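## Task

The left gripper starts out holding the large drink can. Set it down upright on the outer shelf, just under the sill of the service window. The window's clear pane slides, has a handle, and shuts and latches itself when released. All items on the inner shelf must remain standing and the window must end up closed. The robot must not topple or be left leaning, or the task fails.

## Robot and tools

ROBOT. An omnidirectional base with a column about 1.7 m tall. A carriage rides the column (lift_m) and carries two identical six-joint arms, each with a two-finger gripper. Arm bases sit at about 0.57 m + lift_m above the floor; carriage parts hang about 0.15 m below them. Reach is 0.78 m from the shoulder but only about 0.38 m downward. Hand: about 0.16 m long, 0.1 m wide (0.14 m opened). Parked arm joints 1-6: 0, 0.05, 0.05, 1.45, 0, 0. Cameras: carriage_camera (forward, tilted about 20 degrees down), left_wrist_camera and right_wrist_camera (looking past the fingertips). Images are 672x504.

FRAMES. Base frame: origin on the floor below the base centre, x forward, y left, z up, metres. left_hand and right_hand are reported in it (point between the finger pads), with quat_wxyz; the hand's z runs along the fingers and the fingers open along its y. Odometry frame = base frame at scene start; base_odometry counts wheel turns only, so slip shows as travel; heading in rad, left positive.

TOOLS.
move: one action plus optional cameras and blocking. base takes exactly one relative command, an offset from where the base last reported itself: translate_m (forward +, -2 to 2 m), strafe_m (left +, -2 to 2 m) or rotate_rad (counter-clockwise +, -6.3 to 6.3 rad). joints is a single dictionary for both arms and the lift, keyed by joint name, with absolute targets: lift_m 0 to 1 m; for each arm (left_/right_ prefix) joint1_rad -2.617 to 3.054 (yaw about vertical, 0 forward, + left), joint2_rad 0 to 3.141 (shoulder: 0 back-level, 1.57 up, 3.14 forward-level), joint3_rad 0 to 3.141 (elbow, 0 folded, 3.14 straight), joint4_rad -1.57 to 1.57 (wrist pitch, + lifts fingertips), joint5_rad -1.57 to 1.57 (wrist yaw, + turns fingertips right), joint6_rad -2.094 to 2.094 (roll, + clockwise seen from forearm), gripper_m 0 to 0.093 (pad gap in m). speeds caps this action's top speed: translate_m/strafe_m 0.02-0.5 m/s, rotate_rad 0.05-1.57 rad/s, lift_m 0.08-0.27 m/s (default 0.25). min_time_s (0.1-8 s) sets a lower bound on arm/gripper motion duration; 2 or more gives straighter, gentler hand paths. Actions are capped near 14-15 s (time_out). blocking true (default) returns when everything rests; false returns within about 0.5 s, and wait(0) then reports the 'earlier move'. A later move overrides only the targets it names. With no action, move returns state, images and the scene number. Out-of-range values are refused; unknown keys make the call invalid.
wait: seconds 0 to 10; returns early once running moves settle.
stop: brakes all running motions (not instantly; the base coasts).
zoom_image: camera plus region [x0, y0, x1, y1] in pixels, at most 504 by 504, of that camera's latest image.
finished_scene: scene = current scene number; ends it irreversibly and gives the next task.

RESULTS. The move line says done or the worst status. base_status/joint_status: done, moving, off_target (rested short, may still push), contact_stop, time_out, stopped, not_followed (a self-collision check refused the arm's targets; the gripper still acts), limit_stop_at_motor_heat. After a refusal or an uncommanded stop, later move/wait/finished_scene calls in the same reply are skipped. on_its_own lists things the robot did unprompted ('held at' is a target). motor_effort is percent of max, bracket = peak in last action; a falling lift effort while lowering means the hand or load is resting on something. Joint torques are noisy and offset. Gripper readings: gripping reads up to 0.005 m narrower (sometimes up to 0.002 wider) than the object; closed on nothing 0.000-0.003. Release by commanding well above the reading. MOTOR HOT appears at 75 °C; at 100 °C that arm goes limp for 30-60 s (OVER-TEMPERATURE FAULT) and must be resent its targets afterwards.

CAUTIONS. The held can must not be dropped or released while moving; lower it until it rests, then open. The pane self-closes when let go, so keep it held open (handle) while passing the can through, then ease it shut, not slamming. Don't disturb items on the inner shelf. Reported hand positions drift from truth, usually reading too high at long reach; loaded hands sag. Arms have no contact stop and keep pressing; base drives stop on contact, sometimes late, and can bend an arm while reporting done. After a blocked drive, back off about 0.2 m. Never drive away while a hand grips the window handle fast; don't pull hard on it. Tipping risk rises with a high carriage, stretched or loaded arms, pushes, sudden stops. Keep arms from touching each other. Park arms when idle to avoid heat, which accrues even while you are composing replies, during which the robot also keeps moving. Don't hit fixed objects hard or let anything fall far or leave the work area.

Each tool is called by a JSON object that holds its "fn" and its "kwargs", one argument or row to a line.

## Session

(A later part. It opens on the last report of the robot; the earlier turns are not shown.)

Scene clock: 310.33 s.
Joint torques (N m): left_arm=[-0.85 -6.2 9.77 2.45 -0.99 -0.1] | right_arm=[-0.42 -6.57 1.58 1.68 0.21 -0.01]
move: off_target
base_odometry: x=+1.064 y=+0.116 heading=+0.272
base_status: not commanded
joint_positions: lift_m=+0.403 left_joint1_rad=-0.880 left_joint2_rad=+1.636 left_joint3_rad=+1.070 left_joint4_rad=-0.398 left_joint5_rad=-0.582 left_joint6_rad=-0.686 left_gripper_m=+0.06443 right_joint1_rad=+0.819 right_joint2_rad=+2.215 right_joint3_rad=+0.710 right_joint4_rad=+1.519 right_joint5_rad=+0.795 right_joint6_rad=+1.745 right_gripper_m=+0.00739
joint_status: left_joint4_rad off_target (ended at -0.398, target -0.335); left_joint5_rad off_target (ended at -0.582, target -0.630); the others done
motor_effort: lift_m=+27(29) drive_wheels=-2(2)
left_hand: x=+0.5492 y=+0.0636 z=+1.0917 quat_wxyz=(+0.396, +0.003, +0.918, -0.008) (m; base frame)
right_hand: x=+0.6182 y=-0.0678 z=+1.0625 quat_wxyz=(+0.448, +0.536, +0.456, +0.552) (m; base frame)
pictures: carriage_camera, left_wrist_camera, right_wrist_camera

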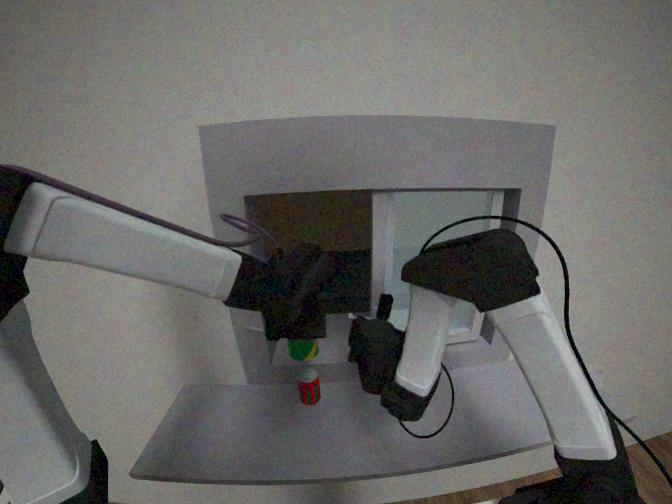

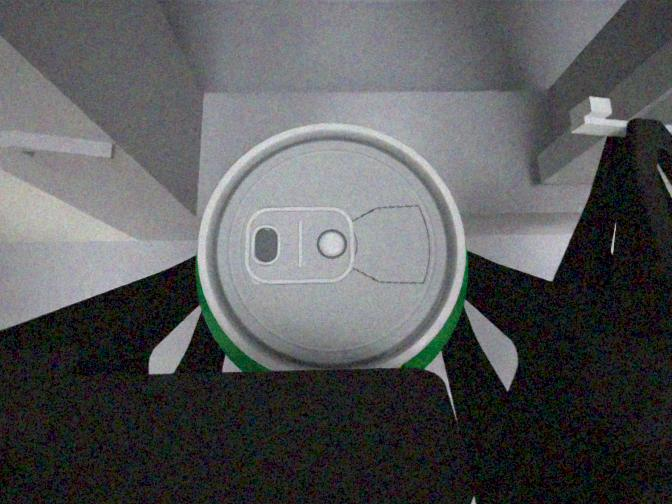

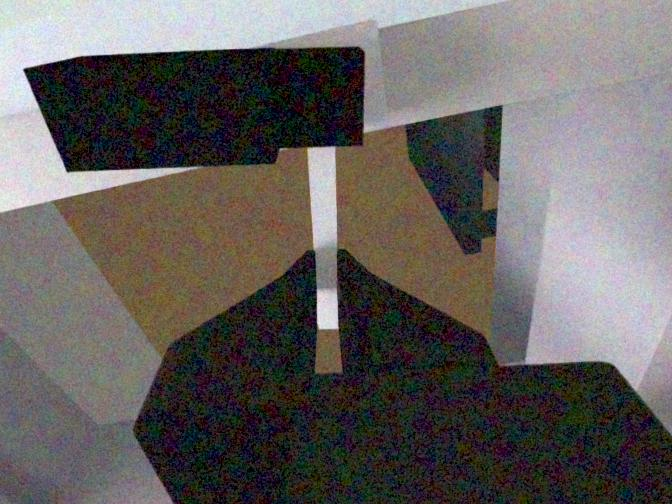

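{"fn": "wait", "kwargs": {
  "seconds": 0,
  "cameras": ["right_wrist_camera", "carriage_camera"]
}}

Scene clock: 331.17 s.
Joint torques (N m): left_arm=[-0.79 -6.28 9.8 2.43 -1.01 -0.06] | right_arm=[-0.42 -6.57 1.58 1.68 0.21 -0.02]
base_odometry: x=+1.064 y=+0.116 heading=+0.272
base_status: not commanded
joint_positions: lift_m=+0.403 left_joint1_rad=-0.880 left_joint2_rad=+1.636 left_joint3_rad=+1.070 left_joint4_rad=-0.398 left_joint5_rad=-0.583 left_joint6_rad=-0.687 left_gripper_m=+0.06443 right_joint1_rad=+0.819 right_joint2_rad=+2.215 right_joint3_rad=+0.710 right_joint4_rad=+1.519 right_joint5_rad=+0.795 right_joint6_rad=+1.745 right_gripper_m=+0.00739
joint_status: left_joint4_rad off_target (ended at -0.398, target -0.335); left_joint5_rad off_target (ended at -0.582, target -0.630); the others done
motor_effort: lift_m=+27(29) drive_wheels=-2(2)
left_hand: x=+0.5493 y=+0.0637 z=+1.0918 quat_wxyz=(+0.396, +0.003, +0.918, -0.008) (m; base frame)
right_hand: x=+0.6182 y=-0.0678 z=+1.0625 quat_wxyz=(+0.448, +0.536, +0.456, +0.552) (m; base frame)
pictures: carriage_camera, right_wrist_camera

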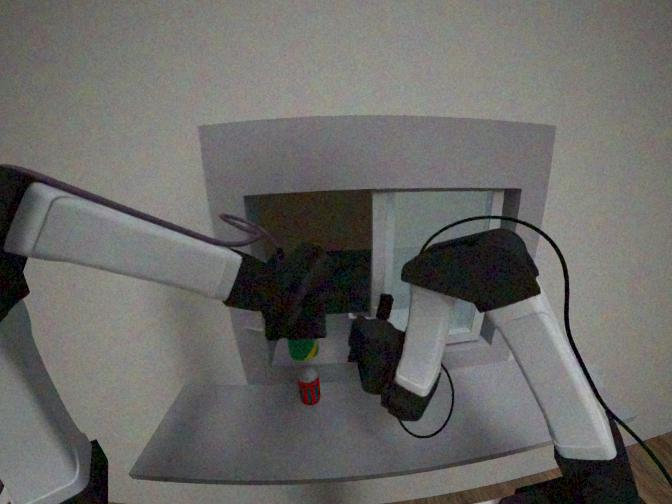

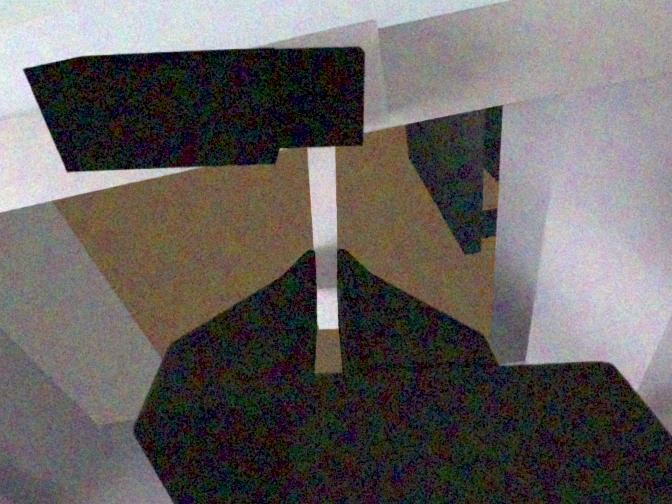

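{"fn": "move", "kwargs": {
  "cameras": []
}}

Scene clock: 333.63 s.
Joint torques (N m): left_arm=[-0.75 -6.24 9.92 2.47 -1.01 -0.05] | right_arm=[-0.42 -6.57 1.55 1.68 0.21 -0.01]
base_odometry: x=+1.064 y=+0.116 heading=+0.272
base_status: not commanded
joint_positions: lift_m=+0.403 left_joint1_rad=-0.880 left_joint2_rad=+1.636 left_joint3_rad=+1.070 left_joint4_rad=-0.398 left_joint5_rad=-0.583 left_joint6_rad=-0.687 left_gripper_m=+0.06443 right_joint1_rad=+0.819 right_joint2_rad=+2.215 right_joint3_rad=+0.710 right_joint4_rad=+1.519 right_joint5_rad=+0.795 right_joint6_rad=+1.745 right_gripper_m=+0.00739
joint_status: left_joint4_rad off_target (ended at -0.398, target -0.335); left_joint5_rad off_target (ended at -0.582, target -0.630); the others done
motor_effort: lift_m=+24(29) drive_wheels=-2(2)
left_hand: x=+0.5493 y=+0.0637 z=+1.0918 quat_wxyz=(+0.396, +0.003, +0.918, -0.008) (m; base frame)
right_hand: x=+0.6182 y=-0.0678 z=+1.0625 quat_wxyz=(+0.448, +0.536, +0.456, +0.552) (m; base frame)
pictures: none
No camera images: "cameras" was empty.

{"fn": "move", "kwargs": {
  "joints": {"left_joint1_rad": -0.607, "left_joint2_rad": 2.045, "left_joint3_rad": 1.60, "left_joint4_rad": -0.305, "left_joint5_rad": -0.42, "left_joint6_rad": -0.44},
  "min_time_s": 2.2,
  "cameras": ["right_wrist_camera"]
}}

Scene clock: 359.93 s.
Joint torques (N m): left_arm=[0.44 -9.52 10.37 2.73 -0.42 0.21] | right_arm=[-0.43 -6.57 1.57 1.67 0.21 -0.01]
move: off_target
base_odometry: x=+1.064 y=+0.116 heading=+0.272
base_status: not commanded
joint_positions: lift_m=+0.403 left_joint1_rad=-0.613 left_joint2_rad=+2.047 left_joint3_rad=+1.553 left_joint4_rad=-0.377 left_joint5_rad=-0.413 left_joint6_rad=-0.453 left_gripper_m=+0.06444 right_joint1_rad=+0.819 right_joint2_rad=+2.215 right_joint3_rad=+0.710 right_joint4_rad=+1.520 right_joint5_rad=+0.795 right_joint6_rad=+1.745 right_gripper_m=+0.00739
joint_status: left_joint4_rad off_target (ended at -0.376, target -0.305); the others done
motor_effort: lift_m=+23(28) drive_wheels=-2(2)
left_hand: x=+0.6979 y=+0.0608 z=+1.0820 quat_wxyz=(+0.387, +0.003, +0.922, -0.005) (m; base frame)
right_hand: x=+0.6182 y=-0.0678 z=+1.0627 quat_wxyz=(+0.448, +0.536, +0.456, +0.552) (m; base frame)
pictures: right_wrist_camera

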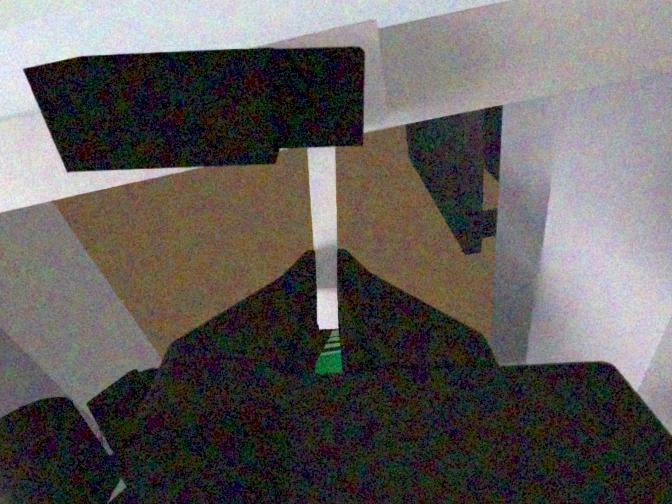

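{"fn": "move", "kwargs": {
  "joints": {"left_joint1_rad": -0.473, "left_joint2_rad": 2.535, "left_joint3_rad": 2.389, "left_joint4_rad": -0.57, "left_joint5_rad": -0.35, "left_joint6_rad": -0.33},
  "min_time_s": 2.2,
  "cameras": ["right_wrist_camera"]
}}

Scene clock: 379.40 s.
Joint torques (N m): left_arm=[0.47 -12.4 10.59 2.71 -0.3 0.2] | right_arm=[-0.42 -6.57 1.57 1.67 0.21 -0.02]
move: off_target
base_odometry: x=+1.064 y=+0.116 heading=+0.272
base_status: not commanded
joint_positions: lift_m=+0.403 left_joint1_rad=-0.480 left_joint2_rad=+2.537 left_joint3_rad=+2.340 left_joint4_rad=-0.631 left_joint5_rad=-0.347 left_joint6_rad=-0.343 left_gripper_m=+0.06444 right_joint1_rad=+0.819 right_joint2_rad=+2.215 right_joint3_rad=+0.710 right_joint4_rad=+1.520 right_joint5_rad=+0.795 right_joint6_rad=+1.745 right_gripper_m=+0.00739
joint_status: left_joint4_rad off_target (ended at -0.631, target -0.570); the others done
motor_effort: lift_m=+24(28) drive_wheels=-2(2)
left_hand: x=+0.8237 y=+0.0643 z=+1.0749 quat_wxyz=(+0.392, +0.000, +0.920, +0.004) (m; base frame)
right_hand: x=+0.6182 y=-0.0678 z=+1.0627 quat_wxyz=(+0.448, +0.536, +0.456, +0.552) (m; base frame)
pictures: right_wrist_camera

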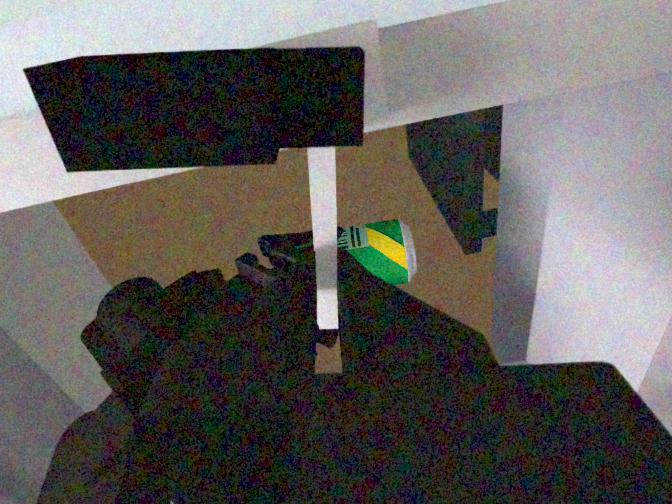

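{"fn": "move", "kwargs": {
  "joints": {"left_joint1_rad": -0.475, "left_joint2_rad": 2.632, "left_joint3_rad": 2.07, "left_joint4_rad": -0.175, "left_joint5_rad": -0.35, "left_joint6_rad": -0.33},
  "min_time_s": 2.0,
  "cameras": ["right_wrist_camera"]
}}

Scene clock: 391.17 s.
Joint torques (N m): left_arm=[0.18 -12.74 6.98 2.89 -0.35 0.22] | right_arm=[-0.42 -6.57 1.57 1.67 0.21 -0.02]
move: off_target
base_odometry: x=+1.064 y=+0.116 heading=+0.272
base_status: not commanded
joint_positions: lift_m=+0.403 left_joint1_rad=-0.480 left_joint2_rad=+2.636 left_joint3_rad=+2.059 left_joint4_rad=-0.253 left_joint5_rad=-0.345 left_joint6_rad=-0.343 left_gripper_m=+0.06444 right_joint1_rad=+0.819 right_joint2_rad=+2.215 right_joint3_rad=+0.710 right_joint4_rad=+1.520 right_joint5_rad=+0.795 right_joint6_rad=+1.745 right_gripper_m=+0.00739
joint_status: left_joint4_rad off_target (ended at -0.253, target -0.175); the others done
motor_effort: lift_m=+27(28) drive_wheels=-2(2)
left_hand: x=+0.8232 y=+0.0643 z=+0.9586 quat_wxyz=(+0.391, +0.001, +0.920, +0.004) (m; base frame)
right_hand: x=+0.6182 y=-0.0678 z=+1.0627 quat_wxyz=(+0.448, +0.536, +0.456, +0.552) (m; base frame)
pictures: right_wrist_camera

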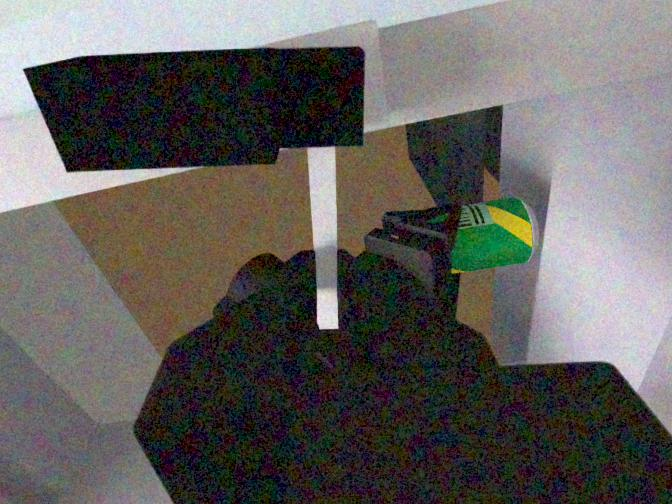

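{"fn": "zoom_image", "kwargs": {
  "camera": "right_wrist_camera",
  "region": [360, 100, 620, 360]
}}

Scaled by 1.938 from the camera's 672x504 image, which has a finer 960x720 frame.

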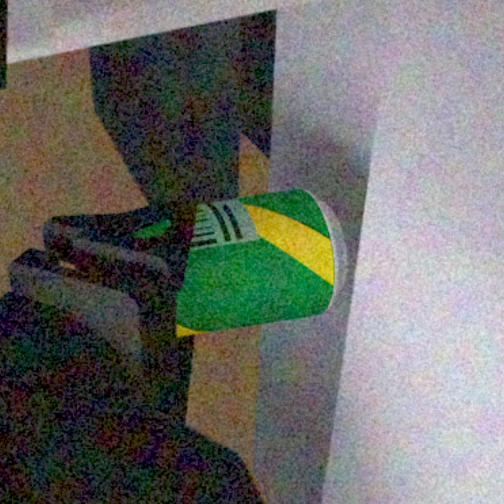

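{"fn": "move", "kwargs": {
  "joints": {"left_joint2_rad": 2.693, "left_joint4_rad": -0.100},
  "min_time_s": 1.2,
  "cameras": ["right_wrist_camera", "carriage_camera"]
}}

{"fn": "zoom_image", "kwargs": {
  "camera": "right_wrist_camera",
  "region": [360, 100, 620, 360]
}}

{"fn": "zoom_image", "kwargs": {
  "camera": "carriage_camera",
  "region": [230, 230, 430, 430]
}}

Scene clock: 404.40 s.
Joint torques (N m): left_arm=[0.32 -12.78 6.97 2.93 -0.34 0.21] | right_arm=[-0.42 -6.56 1.57 1.66 0.21 -0.01]
move: off_target
base_odometry: x=+1.064 y=+0.116 heading=+0.272
base_status: not commanded
joint_positions: lift_m=+0.403 left_joint1_rad=-0.480 left_joint2_rad=+2.695 left_joint3_rad=+2.059 left_joint4_rad=-0.178 left_joint5_rad=-0.345 left_joint6_rad=-0.343 left_gripper_m=+0.06444 right_joint1_rad=+0.819 right_joint2_rad=+2.215 right_joint3_rad=+0.710 right_joint4_rad=+1.520 right_joint5_rad=+0.795 right_joint6_rad=+1.745 right_gripper_m=+0.00739
joint_status: left_joint4_rad off_target (ended at -0.178, target -0.100); the others done
motor_effort: lift_m=+24(28) drive_wheels=-2(2)
left_hand: x=+0.8271 y=+0.0623 z=+0.9328 quat_wxyz=(+0.397, -0.001, +0.918, +0.001) (m; base frame)
right_hand: x=+0.6182 y=-0.0678 z=+1.0627 quat_wxyz=(+0.448, +0.536, +0.456, +0.552) (m; base frame)
pictures: carriage_camera, right_wrist_camera

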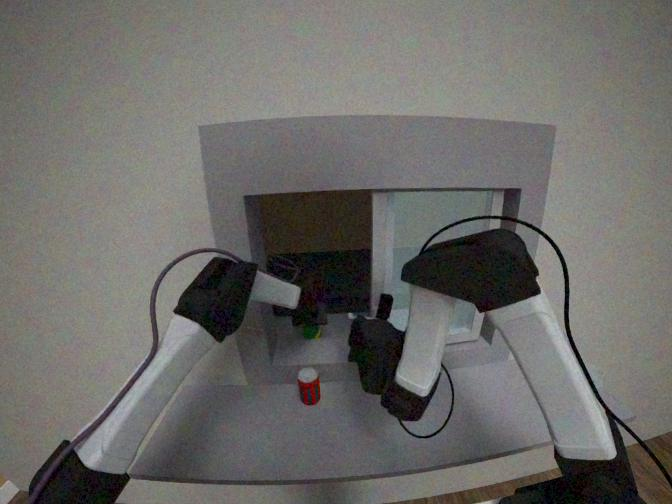

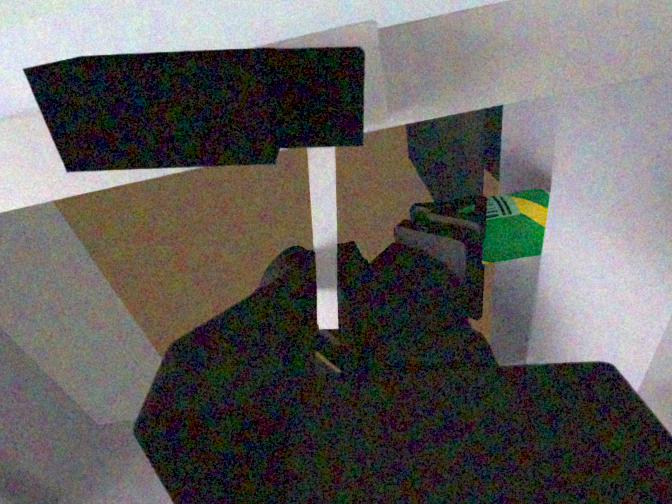

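Scaled by 1.938 from the camera's 672x504 image, which has a finer 960x720 frame.

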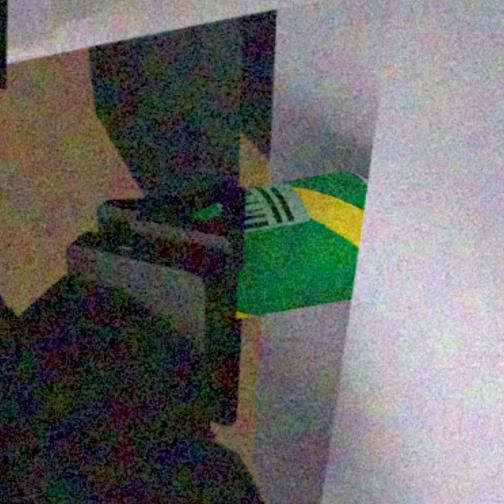

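Scaled by 2.520 from the camera's 672x504 image, which has a finer 960x720 frame.

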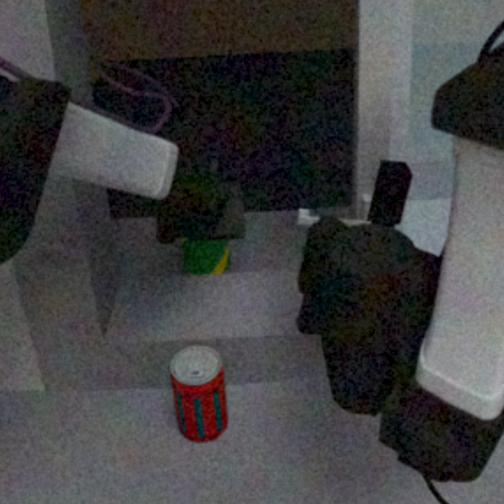

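{"fn": "move", "kwargs": {
  "joints": {"left_joint2_rad": 2.715, "left_joint4_rad": -0.077},
  "min_time_s": 1.0,
  "cameras": []
}}

Scene clock: 408.97 s.
Joint torques (N m): left_arm=[0.34 -12.72 6.87 2.92 -0.34 0.22] | right_arm=[-0.42 -6.58 1.57 1.67 0.21 -0.02]
move: off_target
base_odometry: x=+1.064 y=+0.116 heading=+0.272
base_status: not commanded
joint_positions: lift_m=+0.403 left_joint1_rad=-0.480 left_joint2_rad=+2.717 left_joint3_rad=+2.059 left_joint4_rad=-0.155 left_joint5_rad=-0.345 left_joint6_rad=-0.342 left_gripper_m=+0.06444 right_joint1_rad=+0.819 right_joint2_rad=+2.215 right_joint3_rad=+0.710 right_joint4_rad=+1.520 right_joint5_rad=+0.795 right_joint6_rad=+1.745 right_gripper_m=+0.00739
joint_status: left_joint4_rad off_target (ended at -0.155, target -0.077); the others done
motor_effort: lift_m=+26(29) drive_wheels=-2(2)
left_hand: x=+0.8275 y=+0.0621 z=+0.9227 quat_wxyz=(+0.398, +0.000, +0.918, +0.001) (m; base frame)
right_hand: x=+0.6182 y=-0.0678 z=+1.0627 quat_wxyz=(+0.448, +0.536, +0.456, +0.552) (m; base frame)
pictures: none
No camera images: "cameras" was empty.

{"fn": "move", "kwargs": {
  "joints": {"left_joint2_rad": 2.728, "left_joint4_rad": -0.064},
  "min_time_s": 0.8,
  "cameras": []
}}

Scene clock: 412.57 s.
Joint torques (N m): left_arm=[0.35 -12.78 6.76 2.92 -0.34 0.22] | right_arm=[-0.42 -6.57 1.58 1.67 0.21 -0.01]
move: off_target
base_odometry: x=+1.064 y=+0.116 heading=+0.272
base_status: not commanded
joint_positions: lift_m=+0.403 left_joint1_rad=-0.480 left_joint2_rad=+2.731 left_joint3_rad=+2.059 left_joint4_rad=-0.142 left_joint5_rad=-0.345 left_joint6_rad=-0.342 left_gripper_m=+0.06444 right_joint1_rad=+0.819 right_joint2_rad=+2.215 right_joint3_rad=+0.710 right_joint4_rad=+1.520 right_joint5_rad=+0.795 right_joint6_rad=+1.745 right_gripper_m=+0.00739
joint_status: left_joint4_rad off_target (ended at -0.142, target -0.064); the others done
motor_effort: lift_m=+25(27) drive_wheels=-2(2)
left_hand: x=+0.8274 y=+0.0622 z=+0.9159 quat_wxyz=(+0.397, +0.000, +0.918, +0.001) (m; base frame)
right_hand: x=+0.6182 y=-0.0678 z=+1.0627 quat_wxyz=(+0.448, +0.536, +0.456, +0.552) (m; base frame)
pictures: none
No camera images: "cameras" was empty.

{"fn": "move", "kwargs": {
  "joints": {"left_joint2_rad": 2.741, "left_joint4_rad": -0.051},
  "min_time_s": 0.8,
  "cameras": []
}}

Scene clock: 417.40 s.
Joint torques (N m): left_arm=[0.34 -12.34 6.93 2.87 -0.33 0.2] | right_arm=[-0.4 -6.57 1.57 1.67 0.21 -0.02]
move: off_target
base_odometry: x=+1.064 y=+0.116 heading=+0.272
base_status: not commanded
joint_positions: lift_m=+0.403 left_joint1_rad=-0.480 left_joint2_rad=+2.739 left_joint3_rad=+2.059 left_joint4_rad=-0.123 left_joint5_rad=-0.345 left_joint6_rad=-0.342 left_gripper_m=+0.06444 right_joint1_rad=+0.819 right_joint2_rad=+2.215 right_joint3_rad=+0.710 right_joint4_rad=+1.520 right_joint5_rad=+0.795 right_joint6_rad=+1.745 right_gripper_m=+0.00739
joint_status: left_joint4_rad off_target (ended at -0.123, target -0.051); the others done
motor_effort: lift_m=+26(28) drive_wheels=-2(2)
left_hand: x=+0.8291 y=+0.0612 z=+0.9141 quat_wxyz=(+0.402, -0.001, +0.916, -0.002) (m; base frame)
right_hand: x=+0.6182 y=-0.0678 z=+1.0627 quat_wxyz=(+0.448, +0.536, +0.456, +0.552) (m; base frame)
pictures: none
No camera images: "cameras" was empty.

{"fn": "move", "kwargs": {
  "joints": {"left_joint2_rad": 2.753, "left_joint4_rad": -0.047},
  "min_time_s": 0.8,
  "cameras": ["right_wrist_camera", "left_wrist_camera"]
}}

Scene clock: 458.57 s.
Joint torques (N m): left_arm=[0.36 -11.9 6.91 2.75 -0.33 0.19] | right_arm=[-0.42 -6.57 1.58 1.67 0.21 -0.01]
move: off_target
base_odometry: x=+1.064 y=+0.116 heading=+0.272
base_status: not commanded
joint_positions: lift_m=+0.403 left_joint1_rad=-0.480 left_joint2_rad=+2.744 left_joint3_rad=+2.059 left_joint4_rad=-0.105 left_joint5_rad=-0.345 left_joint6_rad=-0.341 left_gripper_m=+0.06444 right_joint1_rad=+0.819 right_joint2_rad=+2.215 right_joint3_rad=+0.710 right_joint4_rad=+1.520 right_joint5_rad=+0.795 right_joint6_rad=+1.745 right_gripper_m=+0.00739
joint_status: left_joint4_rad off_target (ended at -0.105, target -0.047); the others done
motor_effort: lift_m=+26(28) drive_wheels=-2(2)
left_hand: x=+0.8310 y=+0.0602 z=+0.9138 quat_wxyz=(+0.407, -0.002, +0.913, -0.004) (m; base frame)
right_hand: x=+0.6182 y=-0.0678 z=+1.0627 quat_wxyz=(+0.448, +0.536, +0.456, +0.552) (m; base frame)
pictures: left_wrist_camera, right_wrist_camera

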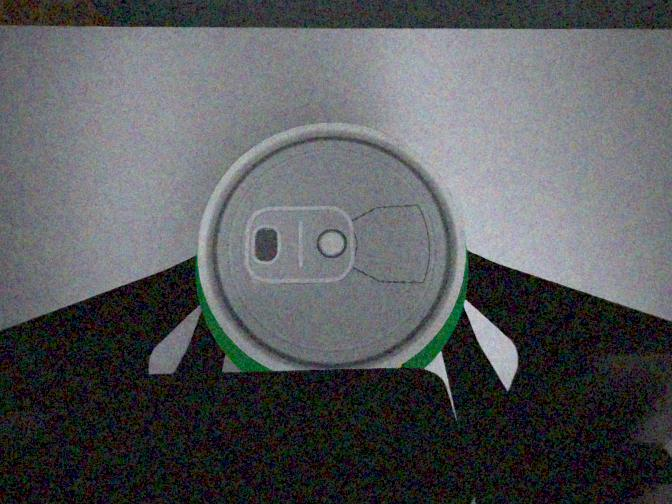

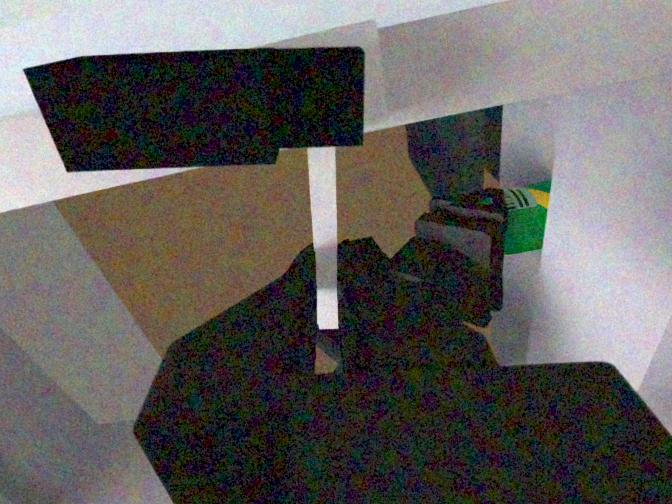

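{"fn": "zoom_image", "kwargs": {
  "camera": "right_wrist_camera",
  "region": [400, 120, 600, 320]
}}

Scaled by 2.520 from the camera's 672x504 image, which has a finer 960x720 frame.

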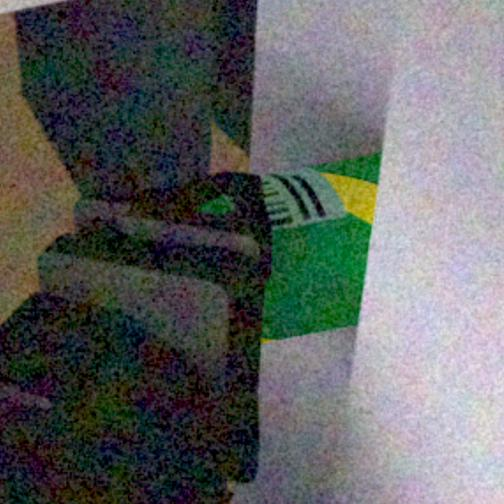

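{"fn": "move", "kwargs": {
  "joints": {"left_joint2_rad": 2.741, "left_joint4_rad": -0.120},
  "min_time_s": 1.0,
  "cameras": ["right_wrist_camera"]
}}

{"fn": "zoom_image", "kwargs": {
  "camera": "right_wrist_camera",
  "region": [400, 120, 600, 320]
}}

Scene clock: 493.03 s.
Joint torques (N m): left_arm=[0.31 -12.79 6.83 1.99 -0.35 0.18] | right_arm=[-0.4 -6.57 1.57 1.67 0.21 -0.02]
move: done
base_odometry: x=+1.064 y=+0.116 heading=+0.272
base_status: not commanded
joint_positions: lift_m=+0.403 left_joint1_rad=-0.480 left_joint2_rad=+2.744 left_joint3_rad=+2.059 left_joint4_rad=-0.112 left_joint5_rad=-0.345 left_joint6_rad=-0.341 left_gripper_m=+0.06444 right_joint1_rad=+0.819 right_joint2_rad=+2.215 right_joint3_rad=+0.710 right_joint4_rad=+1.520 right_joint5_rad=+0.795 right_joint6_rad=+1.745 right_gripper_m=+0.00739
joint_status: all done
motor_effort: lift_m=+27(27) drive_wheels=-2(2)
left_hand: x=+0.8299 y=+0.0608 z=+0.9126 quat_wxyz=(+0.404, -0.001, +0.915, -0.003) (m; base frame)
right_hand: x=+0.6182 y=-0.0678 z=+1.0627 quat_wxyz=(+0.448, +0.536, +0.456, +0.552) (m; base frame)
pictures: right_wrist_camera

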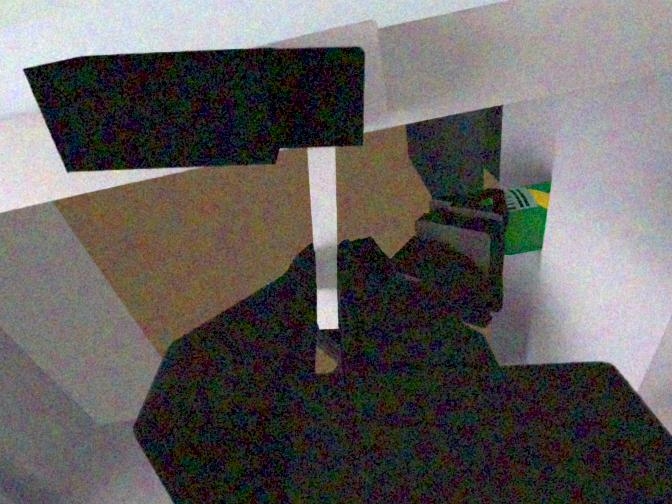

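Scaled by 2.520 from the camera's 672x504 image, which has a finer 960x720 frame.

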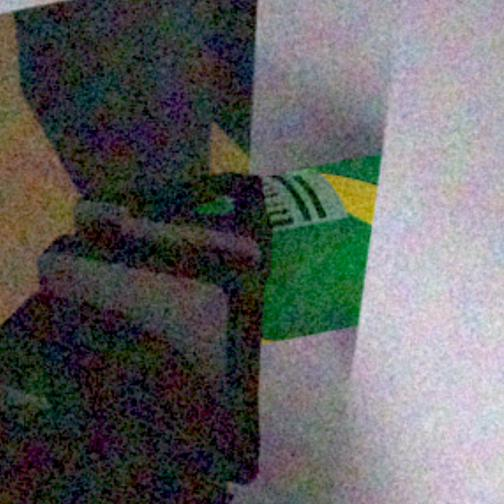

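{"fn": "move", "kwargs": {
  "joints": {"left_gripper_m": 0.0925},
  "min_time_s": 2.5,
  "cameras": ["left_wrist_camera", "right_wrist_camera"]
}}

Scene clock: 500.77 s.
Joint torques (N m): left_arm=[0.31 -12.86 6.84 2.04 -0.32 0.2] | right_arm=[-0.39 -6.57 1.58 1.67 0.2 -0.02]
move: done
base_odometry: x=+1.064 y=+0.116 heading=+0.272
base_status: not commanded
joint_positions: lift_m=+0.403 left_joint1_rad=-0.480 left_joint2_rad=+2.744 left_joint3_rad=+2.059 left_joint4_rad=-0.119 left_joint5_rad=-0.345 left_joint6_rad=-0.341 left_gripper_m=+0.09245 right_joint1_rad=+0.819 right_joint2_rad=+2.215 right_joint3_rad=+0.710 right_joint4_rad=+1.520 right_joint5_rad=+0.795 right_joint6_rad=+1.745 right_gripper_m=+0.00739
joint_status: all done
motor_effort: lift_m=+27(28) drive_wheels=-2(2)
left_hand: x=+0.8289 y=+0.0613 z=+0.9115 quat_wxyz=(+0.401, -0.001, +0.916, -0.001) (m; base frame)
right_hand: x=+0.6182 y=-0.0678 z=+1.0627 quat_wxyz=(+0.448, +0.536, +0.456, +0.552) (m; base frame)
pictures: left_wrist_camera, right_wrist_camera

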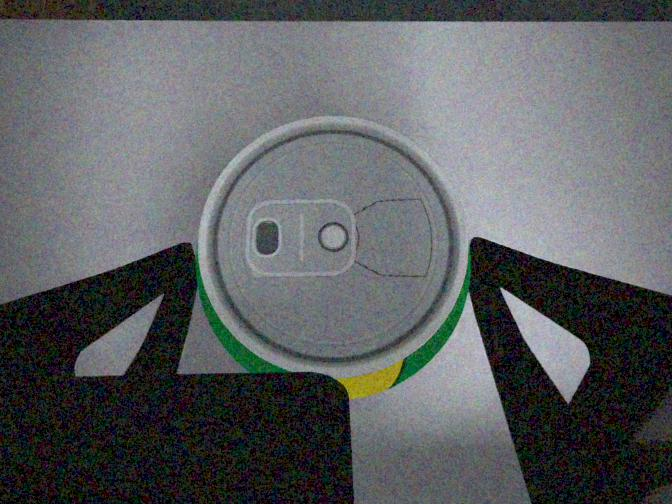

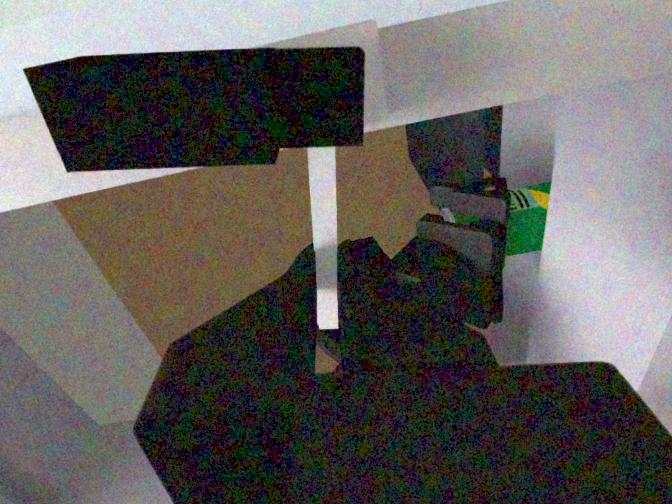

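{"fn": "move", "kwargs": {
  "joints": {"left_joint1_rad": -0.520, "left_joint2_rad": 2.464, "left_joint3_rad": 1.815, "left_joint4_rad": -0.160, "left_joint5_rad": -0.383, "left_joint6_rad": -0.379},
  "min_time_s": 1.8,
  "cameras": ["left_wrist_camera"]
}}

{"fn": "move", "kwargs": {
  "joints": {"left_joint1_rad": -0.621, "left_joint2_rad": 2.04, "left_joint3_rad": 1.50, "left_joint4_rad": -0.30, "left_joint5_rad": -0.452, "left_joint6_rad": -0.461},
  "min_time_s": 1.8,
  "cameras": ["left_wrist_camera", "right_wrist_camera", "carriage_camera"]
}}

Scene clock: 522.50 s.
Joint torques (N m): left_arm=[-0.81 -16.25 5.38 1.95 -0.51 -0.06] | right_arm=[-0.4 -6.58 1.57 1.67 0.2 -0.01]
move: done
base_odometry: x=+1.064 y=+0.116 heading=+0.272
base_status: not commanded
joint_positions: lift_m=+0.403 left_joint1_rad=-0.513 left_joint2_rad=+2.520 left_joint3_rad=+1.819 left_joint4_rad=-0.159 left_joint5_rad=-0.368 left_joint6_rad=-0.366 left_gripper_m=+0.09245 right_joint1_rad=+0.819 right_joint2_rad=+2.215 right_joint3_rad=+0.710 right_joint4_rad=+1.520 right_joint5_rad=+0.795 right_joint6_rad=+1.745 right_gripper_m=+0.00739
joint_status: all done
motor_effort: lift_m=+25(28) drive_wheels=-2(2)
left_hand: x=+0.7862 y=+0.0647 z=+0.9515 quat_wxyz=(+0.383, +0.004, +0.924, +0.009) (m; base frame)
right_hand: x=+0.6182 y=-0.0677 z=+1.0627 quat_wxyz=(+0.448, +0.536, +0.456, +0.552) (m; base frame)
pictures: left_wrist_camera

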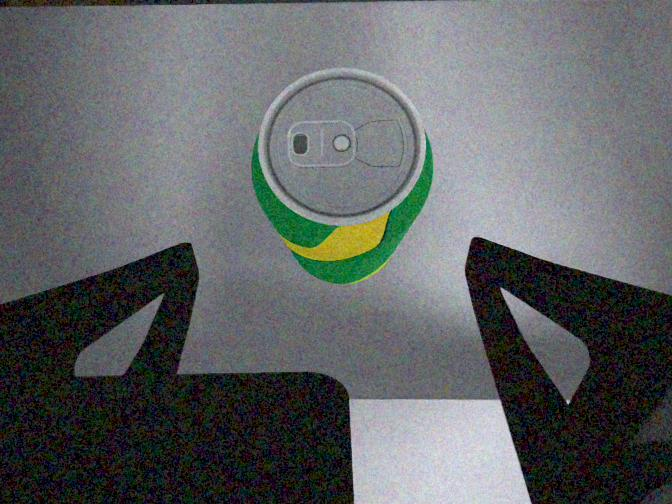

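Scene clock: 524.60 s.
Joint torques (N m): left_arm=[-0.91 -13.19 5.61 1.9 -0.52 -0.09] | right_arm=[-0.4 -6.56 1.57 1.67 0.21 -0.02]
move: done
base_odometry: x=+1.064 y=+0.116 heading=+0.272
base_status: not commanded
joint_positions: lift_m=+0.403 left_joint1_rad=-0.614 left_joint2_rad=+2.087 left_joint3_rad=+1.504 left_joint4_rad=-0.298 left_joint5_rad=-0.436 left_joint6_rad=-0.448 left_gripper_m=+0.09245 right_joint1_rad=+0.819 right_joint2_rad=+2.215 right_joint3_rad=+0.710 right_joint4_rad=+1.520 right_joint5_rad=+0.794 right_joint6_rad=+1.745 right_gripper_m=+0.00739
joint_status: all done
motor_effort: lift_m=+27(28) drive_wheels=-2(2)
left_hand: x=+0.6999 y=+0.0637 z=+1.0556 quat_wxyz=(+0.388, +0.003, +0.922, +0.008) (m; base frame)
right_hand: x=+0.6182 y=-0.0676 z=+1.0627 quat_wxyz=(+0.447, +0.536, +0.456, +0.552) (m; base frame)
pictures: carriage_camera, left_wrist_camera, right_wrist_camera

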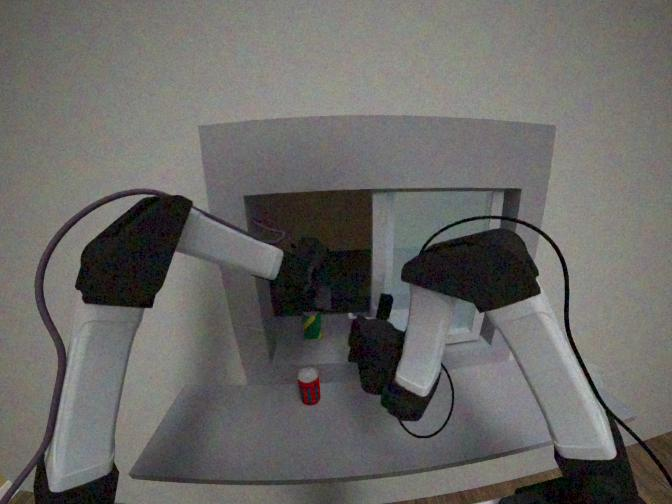

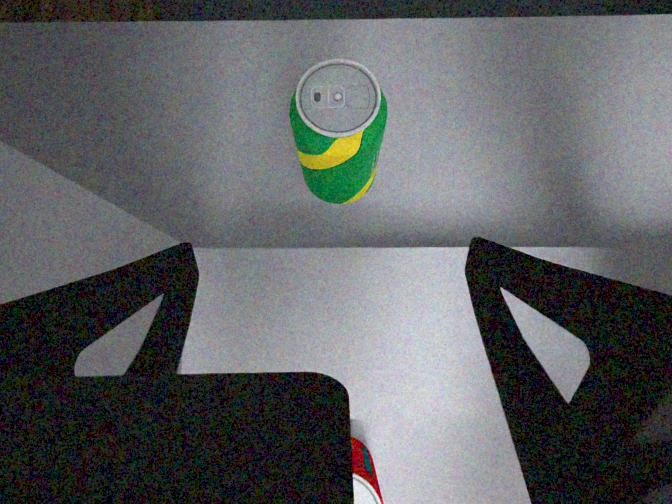

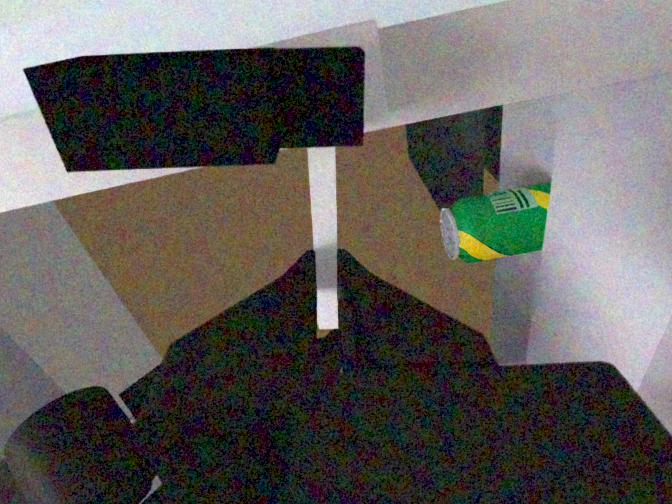

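{"fn": "move", "kwargs": {
  "joints": {"left_joint1_rad": -0.885, "left_joint2_rad": 1.60, "left_joint3_rad": 1.066, "left_joint4_rad": -0.395, "left_joint5_rad": -0.60, "left_joint6_rad": -0.70, "left_gripper_m": 0.03},
  "min_time_s": 2.0,
  "cameras": []
}}

{"fn": "move", "kwargs": {
  "joints": {"left_joint1_rad": 0.243, "left_joint2_rad": 0.587, "left_joint3_rad": 0.75, "left_joint4_rad": -1.0, "left_joint5_rad": 0.0, "left_joint6_rad": 0.0},
  "min_time_s": 2.5,
  "cameras": ["carriage_camera", "right_wrist_camera"]
}}

Scene clock: 546.80 s.
Joint torques (N m): left_arm=[-0.81 -8.77 5.55 1.72 -0.62 -0.08] | right_arm=[-0.4 -6.54 1.58 1.66 0.22 -0.01]
move: done
base_odometry: x=+1.064 y=+0.116 heading=+0.272
base_status: not commanded
joint_positions: lift_m=+0.403 left_joint1_rad=-0.878 left_joint2_rad=+1.633 left_joint3_rad=+1.071 left_joint4_rad=-0.393 left_joint5_rad=-0.584 left_joint6_rad=-0.687 left_gripper_m=+0.03008 right_joint1_rad=+0.819 right_joint2_rad=+2.215 right_joint3_rad=+0.710 right_joint4_rad=+1.520 right_joint5_rad=+0.794 right_joint6_rad=+1.745 right_gripper_m=+0.00739
joint_status: all done
motor_effort: lift_m=+26(28) drive_wheels=-2(3)
left_hand: x=+0.5505 y=+0.0637 z=+1.0938 quat_wxyz=(+0.399, +0.000, +0.917, -0.010) (m; base frame)
right_hand: x=+0.6182 y=-0.0676 z=+1.0627 quat_wxyz=(+0.447, +0.536, +0.456, +0.552) (m; base frame)
pictures: none
No camera images: "cameras" was empty.

Scene clock: 549.60 s.
Joint torques (N m): left_arm=[0.59 0.18 5.31 2.07 0.09 0.22] | right_arm=[-0.43 -6.57 1.58 1.67 0.21 -0.01]
move: done
base_odometry: x=+1.064 y=+0.116 heading=+0.272
base_status: not commanded
joint_positions: lift_m=+0.403 left_joint1_rad=+0.236 left_joint2_rad=+0.594 left_joint3_rad=+0.754 left_joint4_rad=-0.999 left_joint5_rad=-0.016 left_joint6_rad=-0.014 left_gripper_m=+0.03008 right_joint1_rad=+0.819 right_joint2_rad=+2.215 right_joint3_rad=+0.710 right_joint4_rad=+1.520 right_joint5_rad=+0.794 right_joint6_rad=+1.745 right_gripper_m=+0.00739
joint_status: all done
motor_effort: lift_m=+26(28) drive_wheels=-3(3)
left_hand: x=+0.4130 y=+0.3611 z=+1.1510 quat_wxyz=(+0.355, -0.119, +0.926, +0.047) (m; base frame)
right_hand: x=+0.6182 y=-0.0676 z=+1.0628 quat_wxyz=(+0.447, +0.536, +0.456, +0.552) (m; base frame)
pictures: carriage_camera, right_wrist_camera

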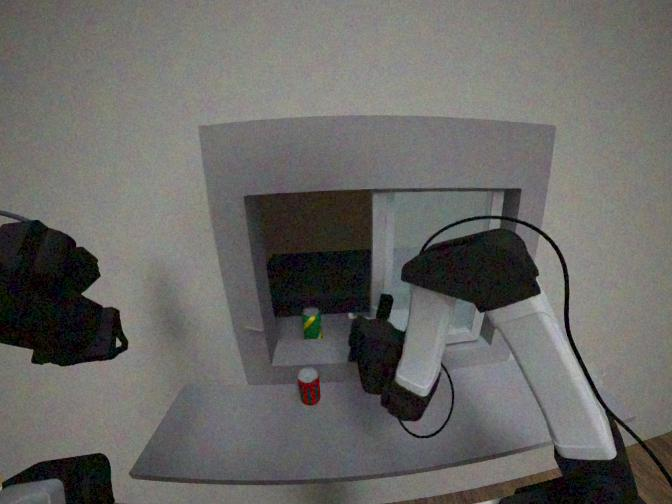

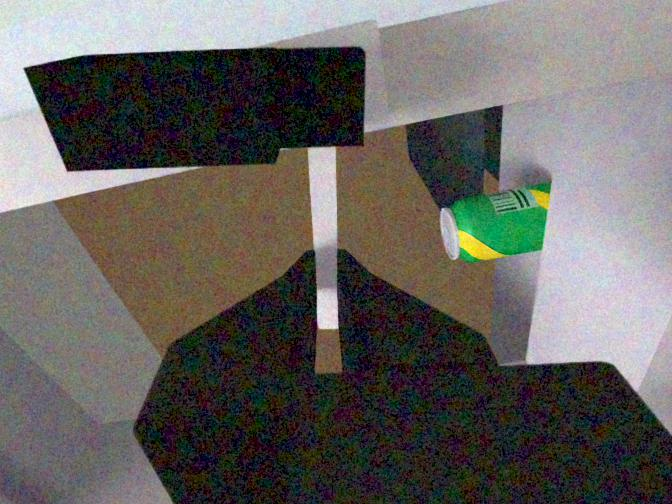

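{"fn": "move", "kwargs": {
  "joints": {"right_joint1_rad": 0.975, "right_joint2_rad": 2.335, "right_joint3_rad": 1.03, "right_joint4_rad": 1.325, "right_joint5_rad": 0.915, "right_joint6_rad": 1.74},
  "min_time_s": 1.8,
  "cameras": []
}}

{"fn": "move", "kwargs": {
  "joints": {"right_joint1_rad": 1.064, "right_joint2_rad": 2.472, "right_joint3_rad": 1.35, "right_joint4_rad": 1.14, "right_joint5_rad": 0.985, "right_joint6_rad": 1.74},
  "min_time_s": 1.8,
  "cameras": ["carriage_camera", "right_wrist_camera"]
}}

Scene clock: 575.60 s.
Joint torques (N m): left_arm=[0.66 0.1 5.38 2.06 0.08 0.21] | right_arm=[0.65 -7.5 5.67 1.85 0.24 -0.11]
move: done
base_odometry: x=+1.064 y=+0.116 heading=+0.272
base_status: not commanded
joint_positions: lift_m=+0.403 left_joint1_rad=+0.236 left_joint2_rad=+0.594 left_joint3_rad=+0.754 left_joint4_rad=-1.000 left_joint5_rad=-0.014 left_joint6_rad=-0.013 left_gripper_m=+0.03008 right_joint1_rad=+0.965 right_joint2_rad=+2.322 right_joint3_rad=+1.010 right_joint4_rad=+1.318 right_joint5_rad=+0.893 right_joint6_rad=+1.745 right_gripper_m=+0.00739
joint_status: all done
motor_effort: lift_m=+26(28) drive_wheels=-3(3)
left_hand: x=+0.4129 y=+0.3607 z=+1.1508 quat_wxyz=(+0.355, -0.118, +0.926, +0.046) (m; base frame)
right_hand: x=+0.6181 y=+0.0254 z=+1.0618 quat_wxyz=(+0.434, +0.525, +0.472, +0.560) (m; base frame)
pictures: none
No camera images: "cameras" was empty.

Scene clock: 577.70 s.
Joint torques (N m): left_arm=[0.64 0.08 5.37 2.06 0.07 0.21] | right_arm=[0.49 -8.75 6.76 1.79 0.18 -0.12]
move: done
base_odometry: x=+1.064 y=+0.116 heading=+0.272
base_status: not commanded
joint_positions: lift_m=+0.403 left_joint1_rad=+0.236 left_joint2_rad=+0.594 left_joint3_rad=+0.754 left_joint4_rad=-1.000 left_joint5_rad=-0.014 left_joint6_rad=-0.013 left_gripper_m=+0.03008 right_joint1_rad=+1.056 right_joint2_rad=+2.457 right_joint3_rad=+1.325 right_joint4_rad=+1.134 right_joint5_rad=+0.965 right_joint6_rad=+1.745 right_gripper_m=+0.00739
joint_status: all done
motor_effort: lift_m=+27(28) drive_wheels=-3(3)
left_hand: x=+0.4129 y=+0.3606 z=+1.1508 quat_wxyz=(+0.355, -0.118, +0.926, +0.046) (m; base frame)
right_hand: x=+0.6180 y=+0.1017 z=+1.0599 quat_wxyz=(+0.429, +0.520, +0.478, +0.562) (m; base frame)
pictures: carriage_camera, right_wrist_camera

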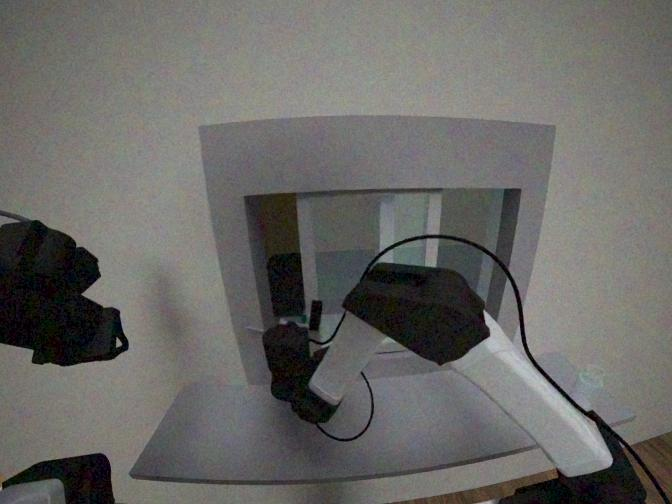

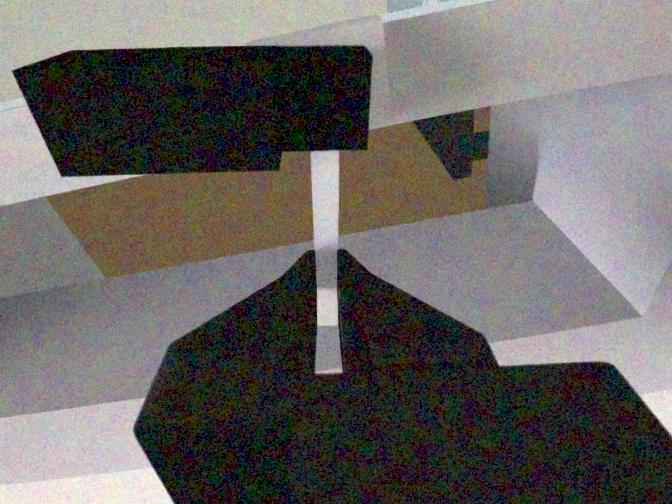

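{"fn": "move", "kwargs": {
  "joints": {"right_joint1_rad": 1.132, "right_joint2_rad": 2.655, "right_joint3_rad": 1.755, "right_joint4_rad": 0.92, "right_joint5_rad": 1.03, "right_joint6_rad": 1.74},
  "min_time_s": 1.8,
  "cameras": []
}}

{"fn": "move", "kwargs": {
  "joints": {"right_joint1_rad": 1.154, "right_joint2_rad": 2.745, "right_joint3_rad": 1.95, "right_joint4_rad": 0.812, "right_joint5_rad": 1.055, "right_joint6_rad": 1.74},
  "min_time_s": 2.0,
  "cameras": ["carriage_camera", "right_wrist_camera"]
}}

Scene clock: 585.17 s.
Joint torques (N m): left_arm=[0.62 0.12 5.49 2.06 0.05 0.22] | right_arm=[0.43 -10.15 7.91 1.78 0.23 -0.11]
move: done
base_odometry: x=+1.064 y=+0.116 heading=+0.272
base_status: not commanded
joint_positions: lift_m=+0.403 left_joint1_rad=+0.236 left_joint2_rad=+0.594 left_joint3_rad=+0.754 left_joint4_rad=-1.000 left_joint5_rad=-0.013 left_joint6_rad=-0.013 left_gripper_m=+0.03008 right_joint1_rad=+1.125 right_joint2_rad=+2.640 right_joint3_rad=+1.725 right_joint4_rad=+0.913 right_joint5_rad=+1.011 right_joint6_rad=+1.745 right_gripper_m=+0.00739
joint_status: all done
motor_effort: lift_m=+24(29) drive_wheels=-3(3)
left_hand: x=+0.4128 y=+0.3606 z=+1.1507 quat_wxyz=(+0.355, -0.118, +0.926, +0.046) (m; base frame)
right_hand: x=+0.6180 y=+0.1791 z=+1.0583 quat_wxyz=(+0.423, +0.515, +0.485, +0.566) (m; base frame)
pictures: none
No camera images: "cameras" was empty.

Scene clock: 587.47 s.
Joint torques (N m): left_arm=[0.55 0.16 5.38 2.06 0.03 0.21] | right_arm=[0.44 -10.66 8.38 1.8 0.17 -0.11]
move: done
base_odometry: x=+1.064 y=+0.116 heading=+0.272
base_status: not commanded
joint_positions: lift_m=+0.403 left_joint1_rad=+0.236 left_joint2_rad=+0.594 left_joint3_rad=+0.754 left_joint4_rad=-1.000 left_joint5_rad=-0.013 left_joint6_rad=-0.013 left_gripper_m=+0.03008 right_joint1_rad=+1.147 right_joint2_rad=+2.729 right_joint3_rad=+1.918 right_joint4_rad=+0.806 right_joint5_rad=+1.037 right_joint6_rad=+1.745 right_gripper_m=+0.00739
joint_status: all done
motor_effort: lift_m=+25(28) drive_wheels=-3(3)
left_hand: x=+0.4128 y=+0.3606 z=+1.1507 quat_wxyz=(+0.355, -0.118, +0.926, +0.046) (m; base frame)
right_hand: x=+0.6182 y=+0.2067 z=+1.0575 quat_wxyz=(+0.425, +0.515, +0.486, +0.564) (m; base frame)
pictures: carriage_camera, right_wrist_camera

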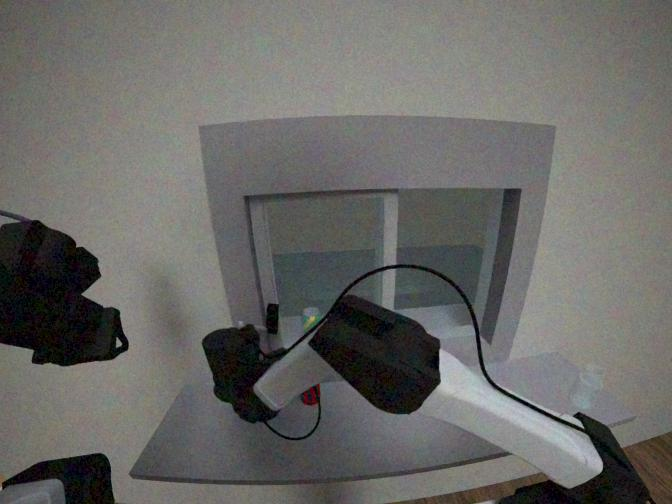

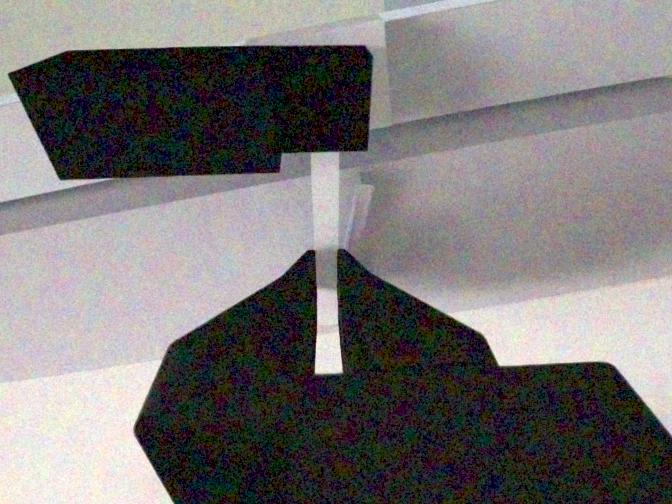

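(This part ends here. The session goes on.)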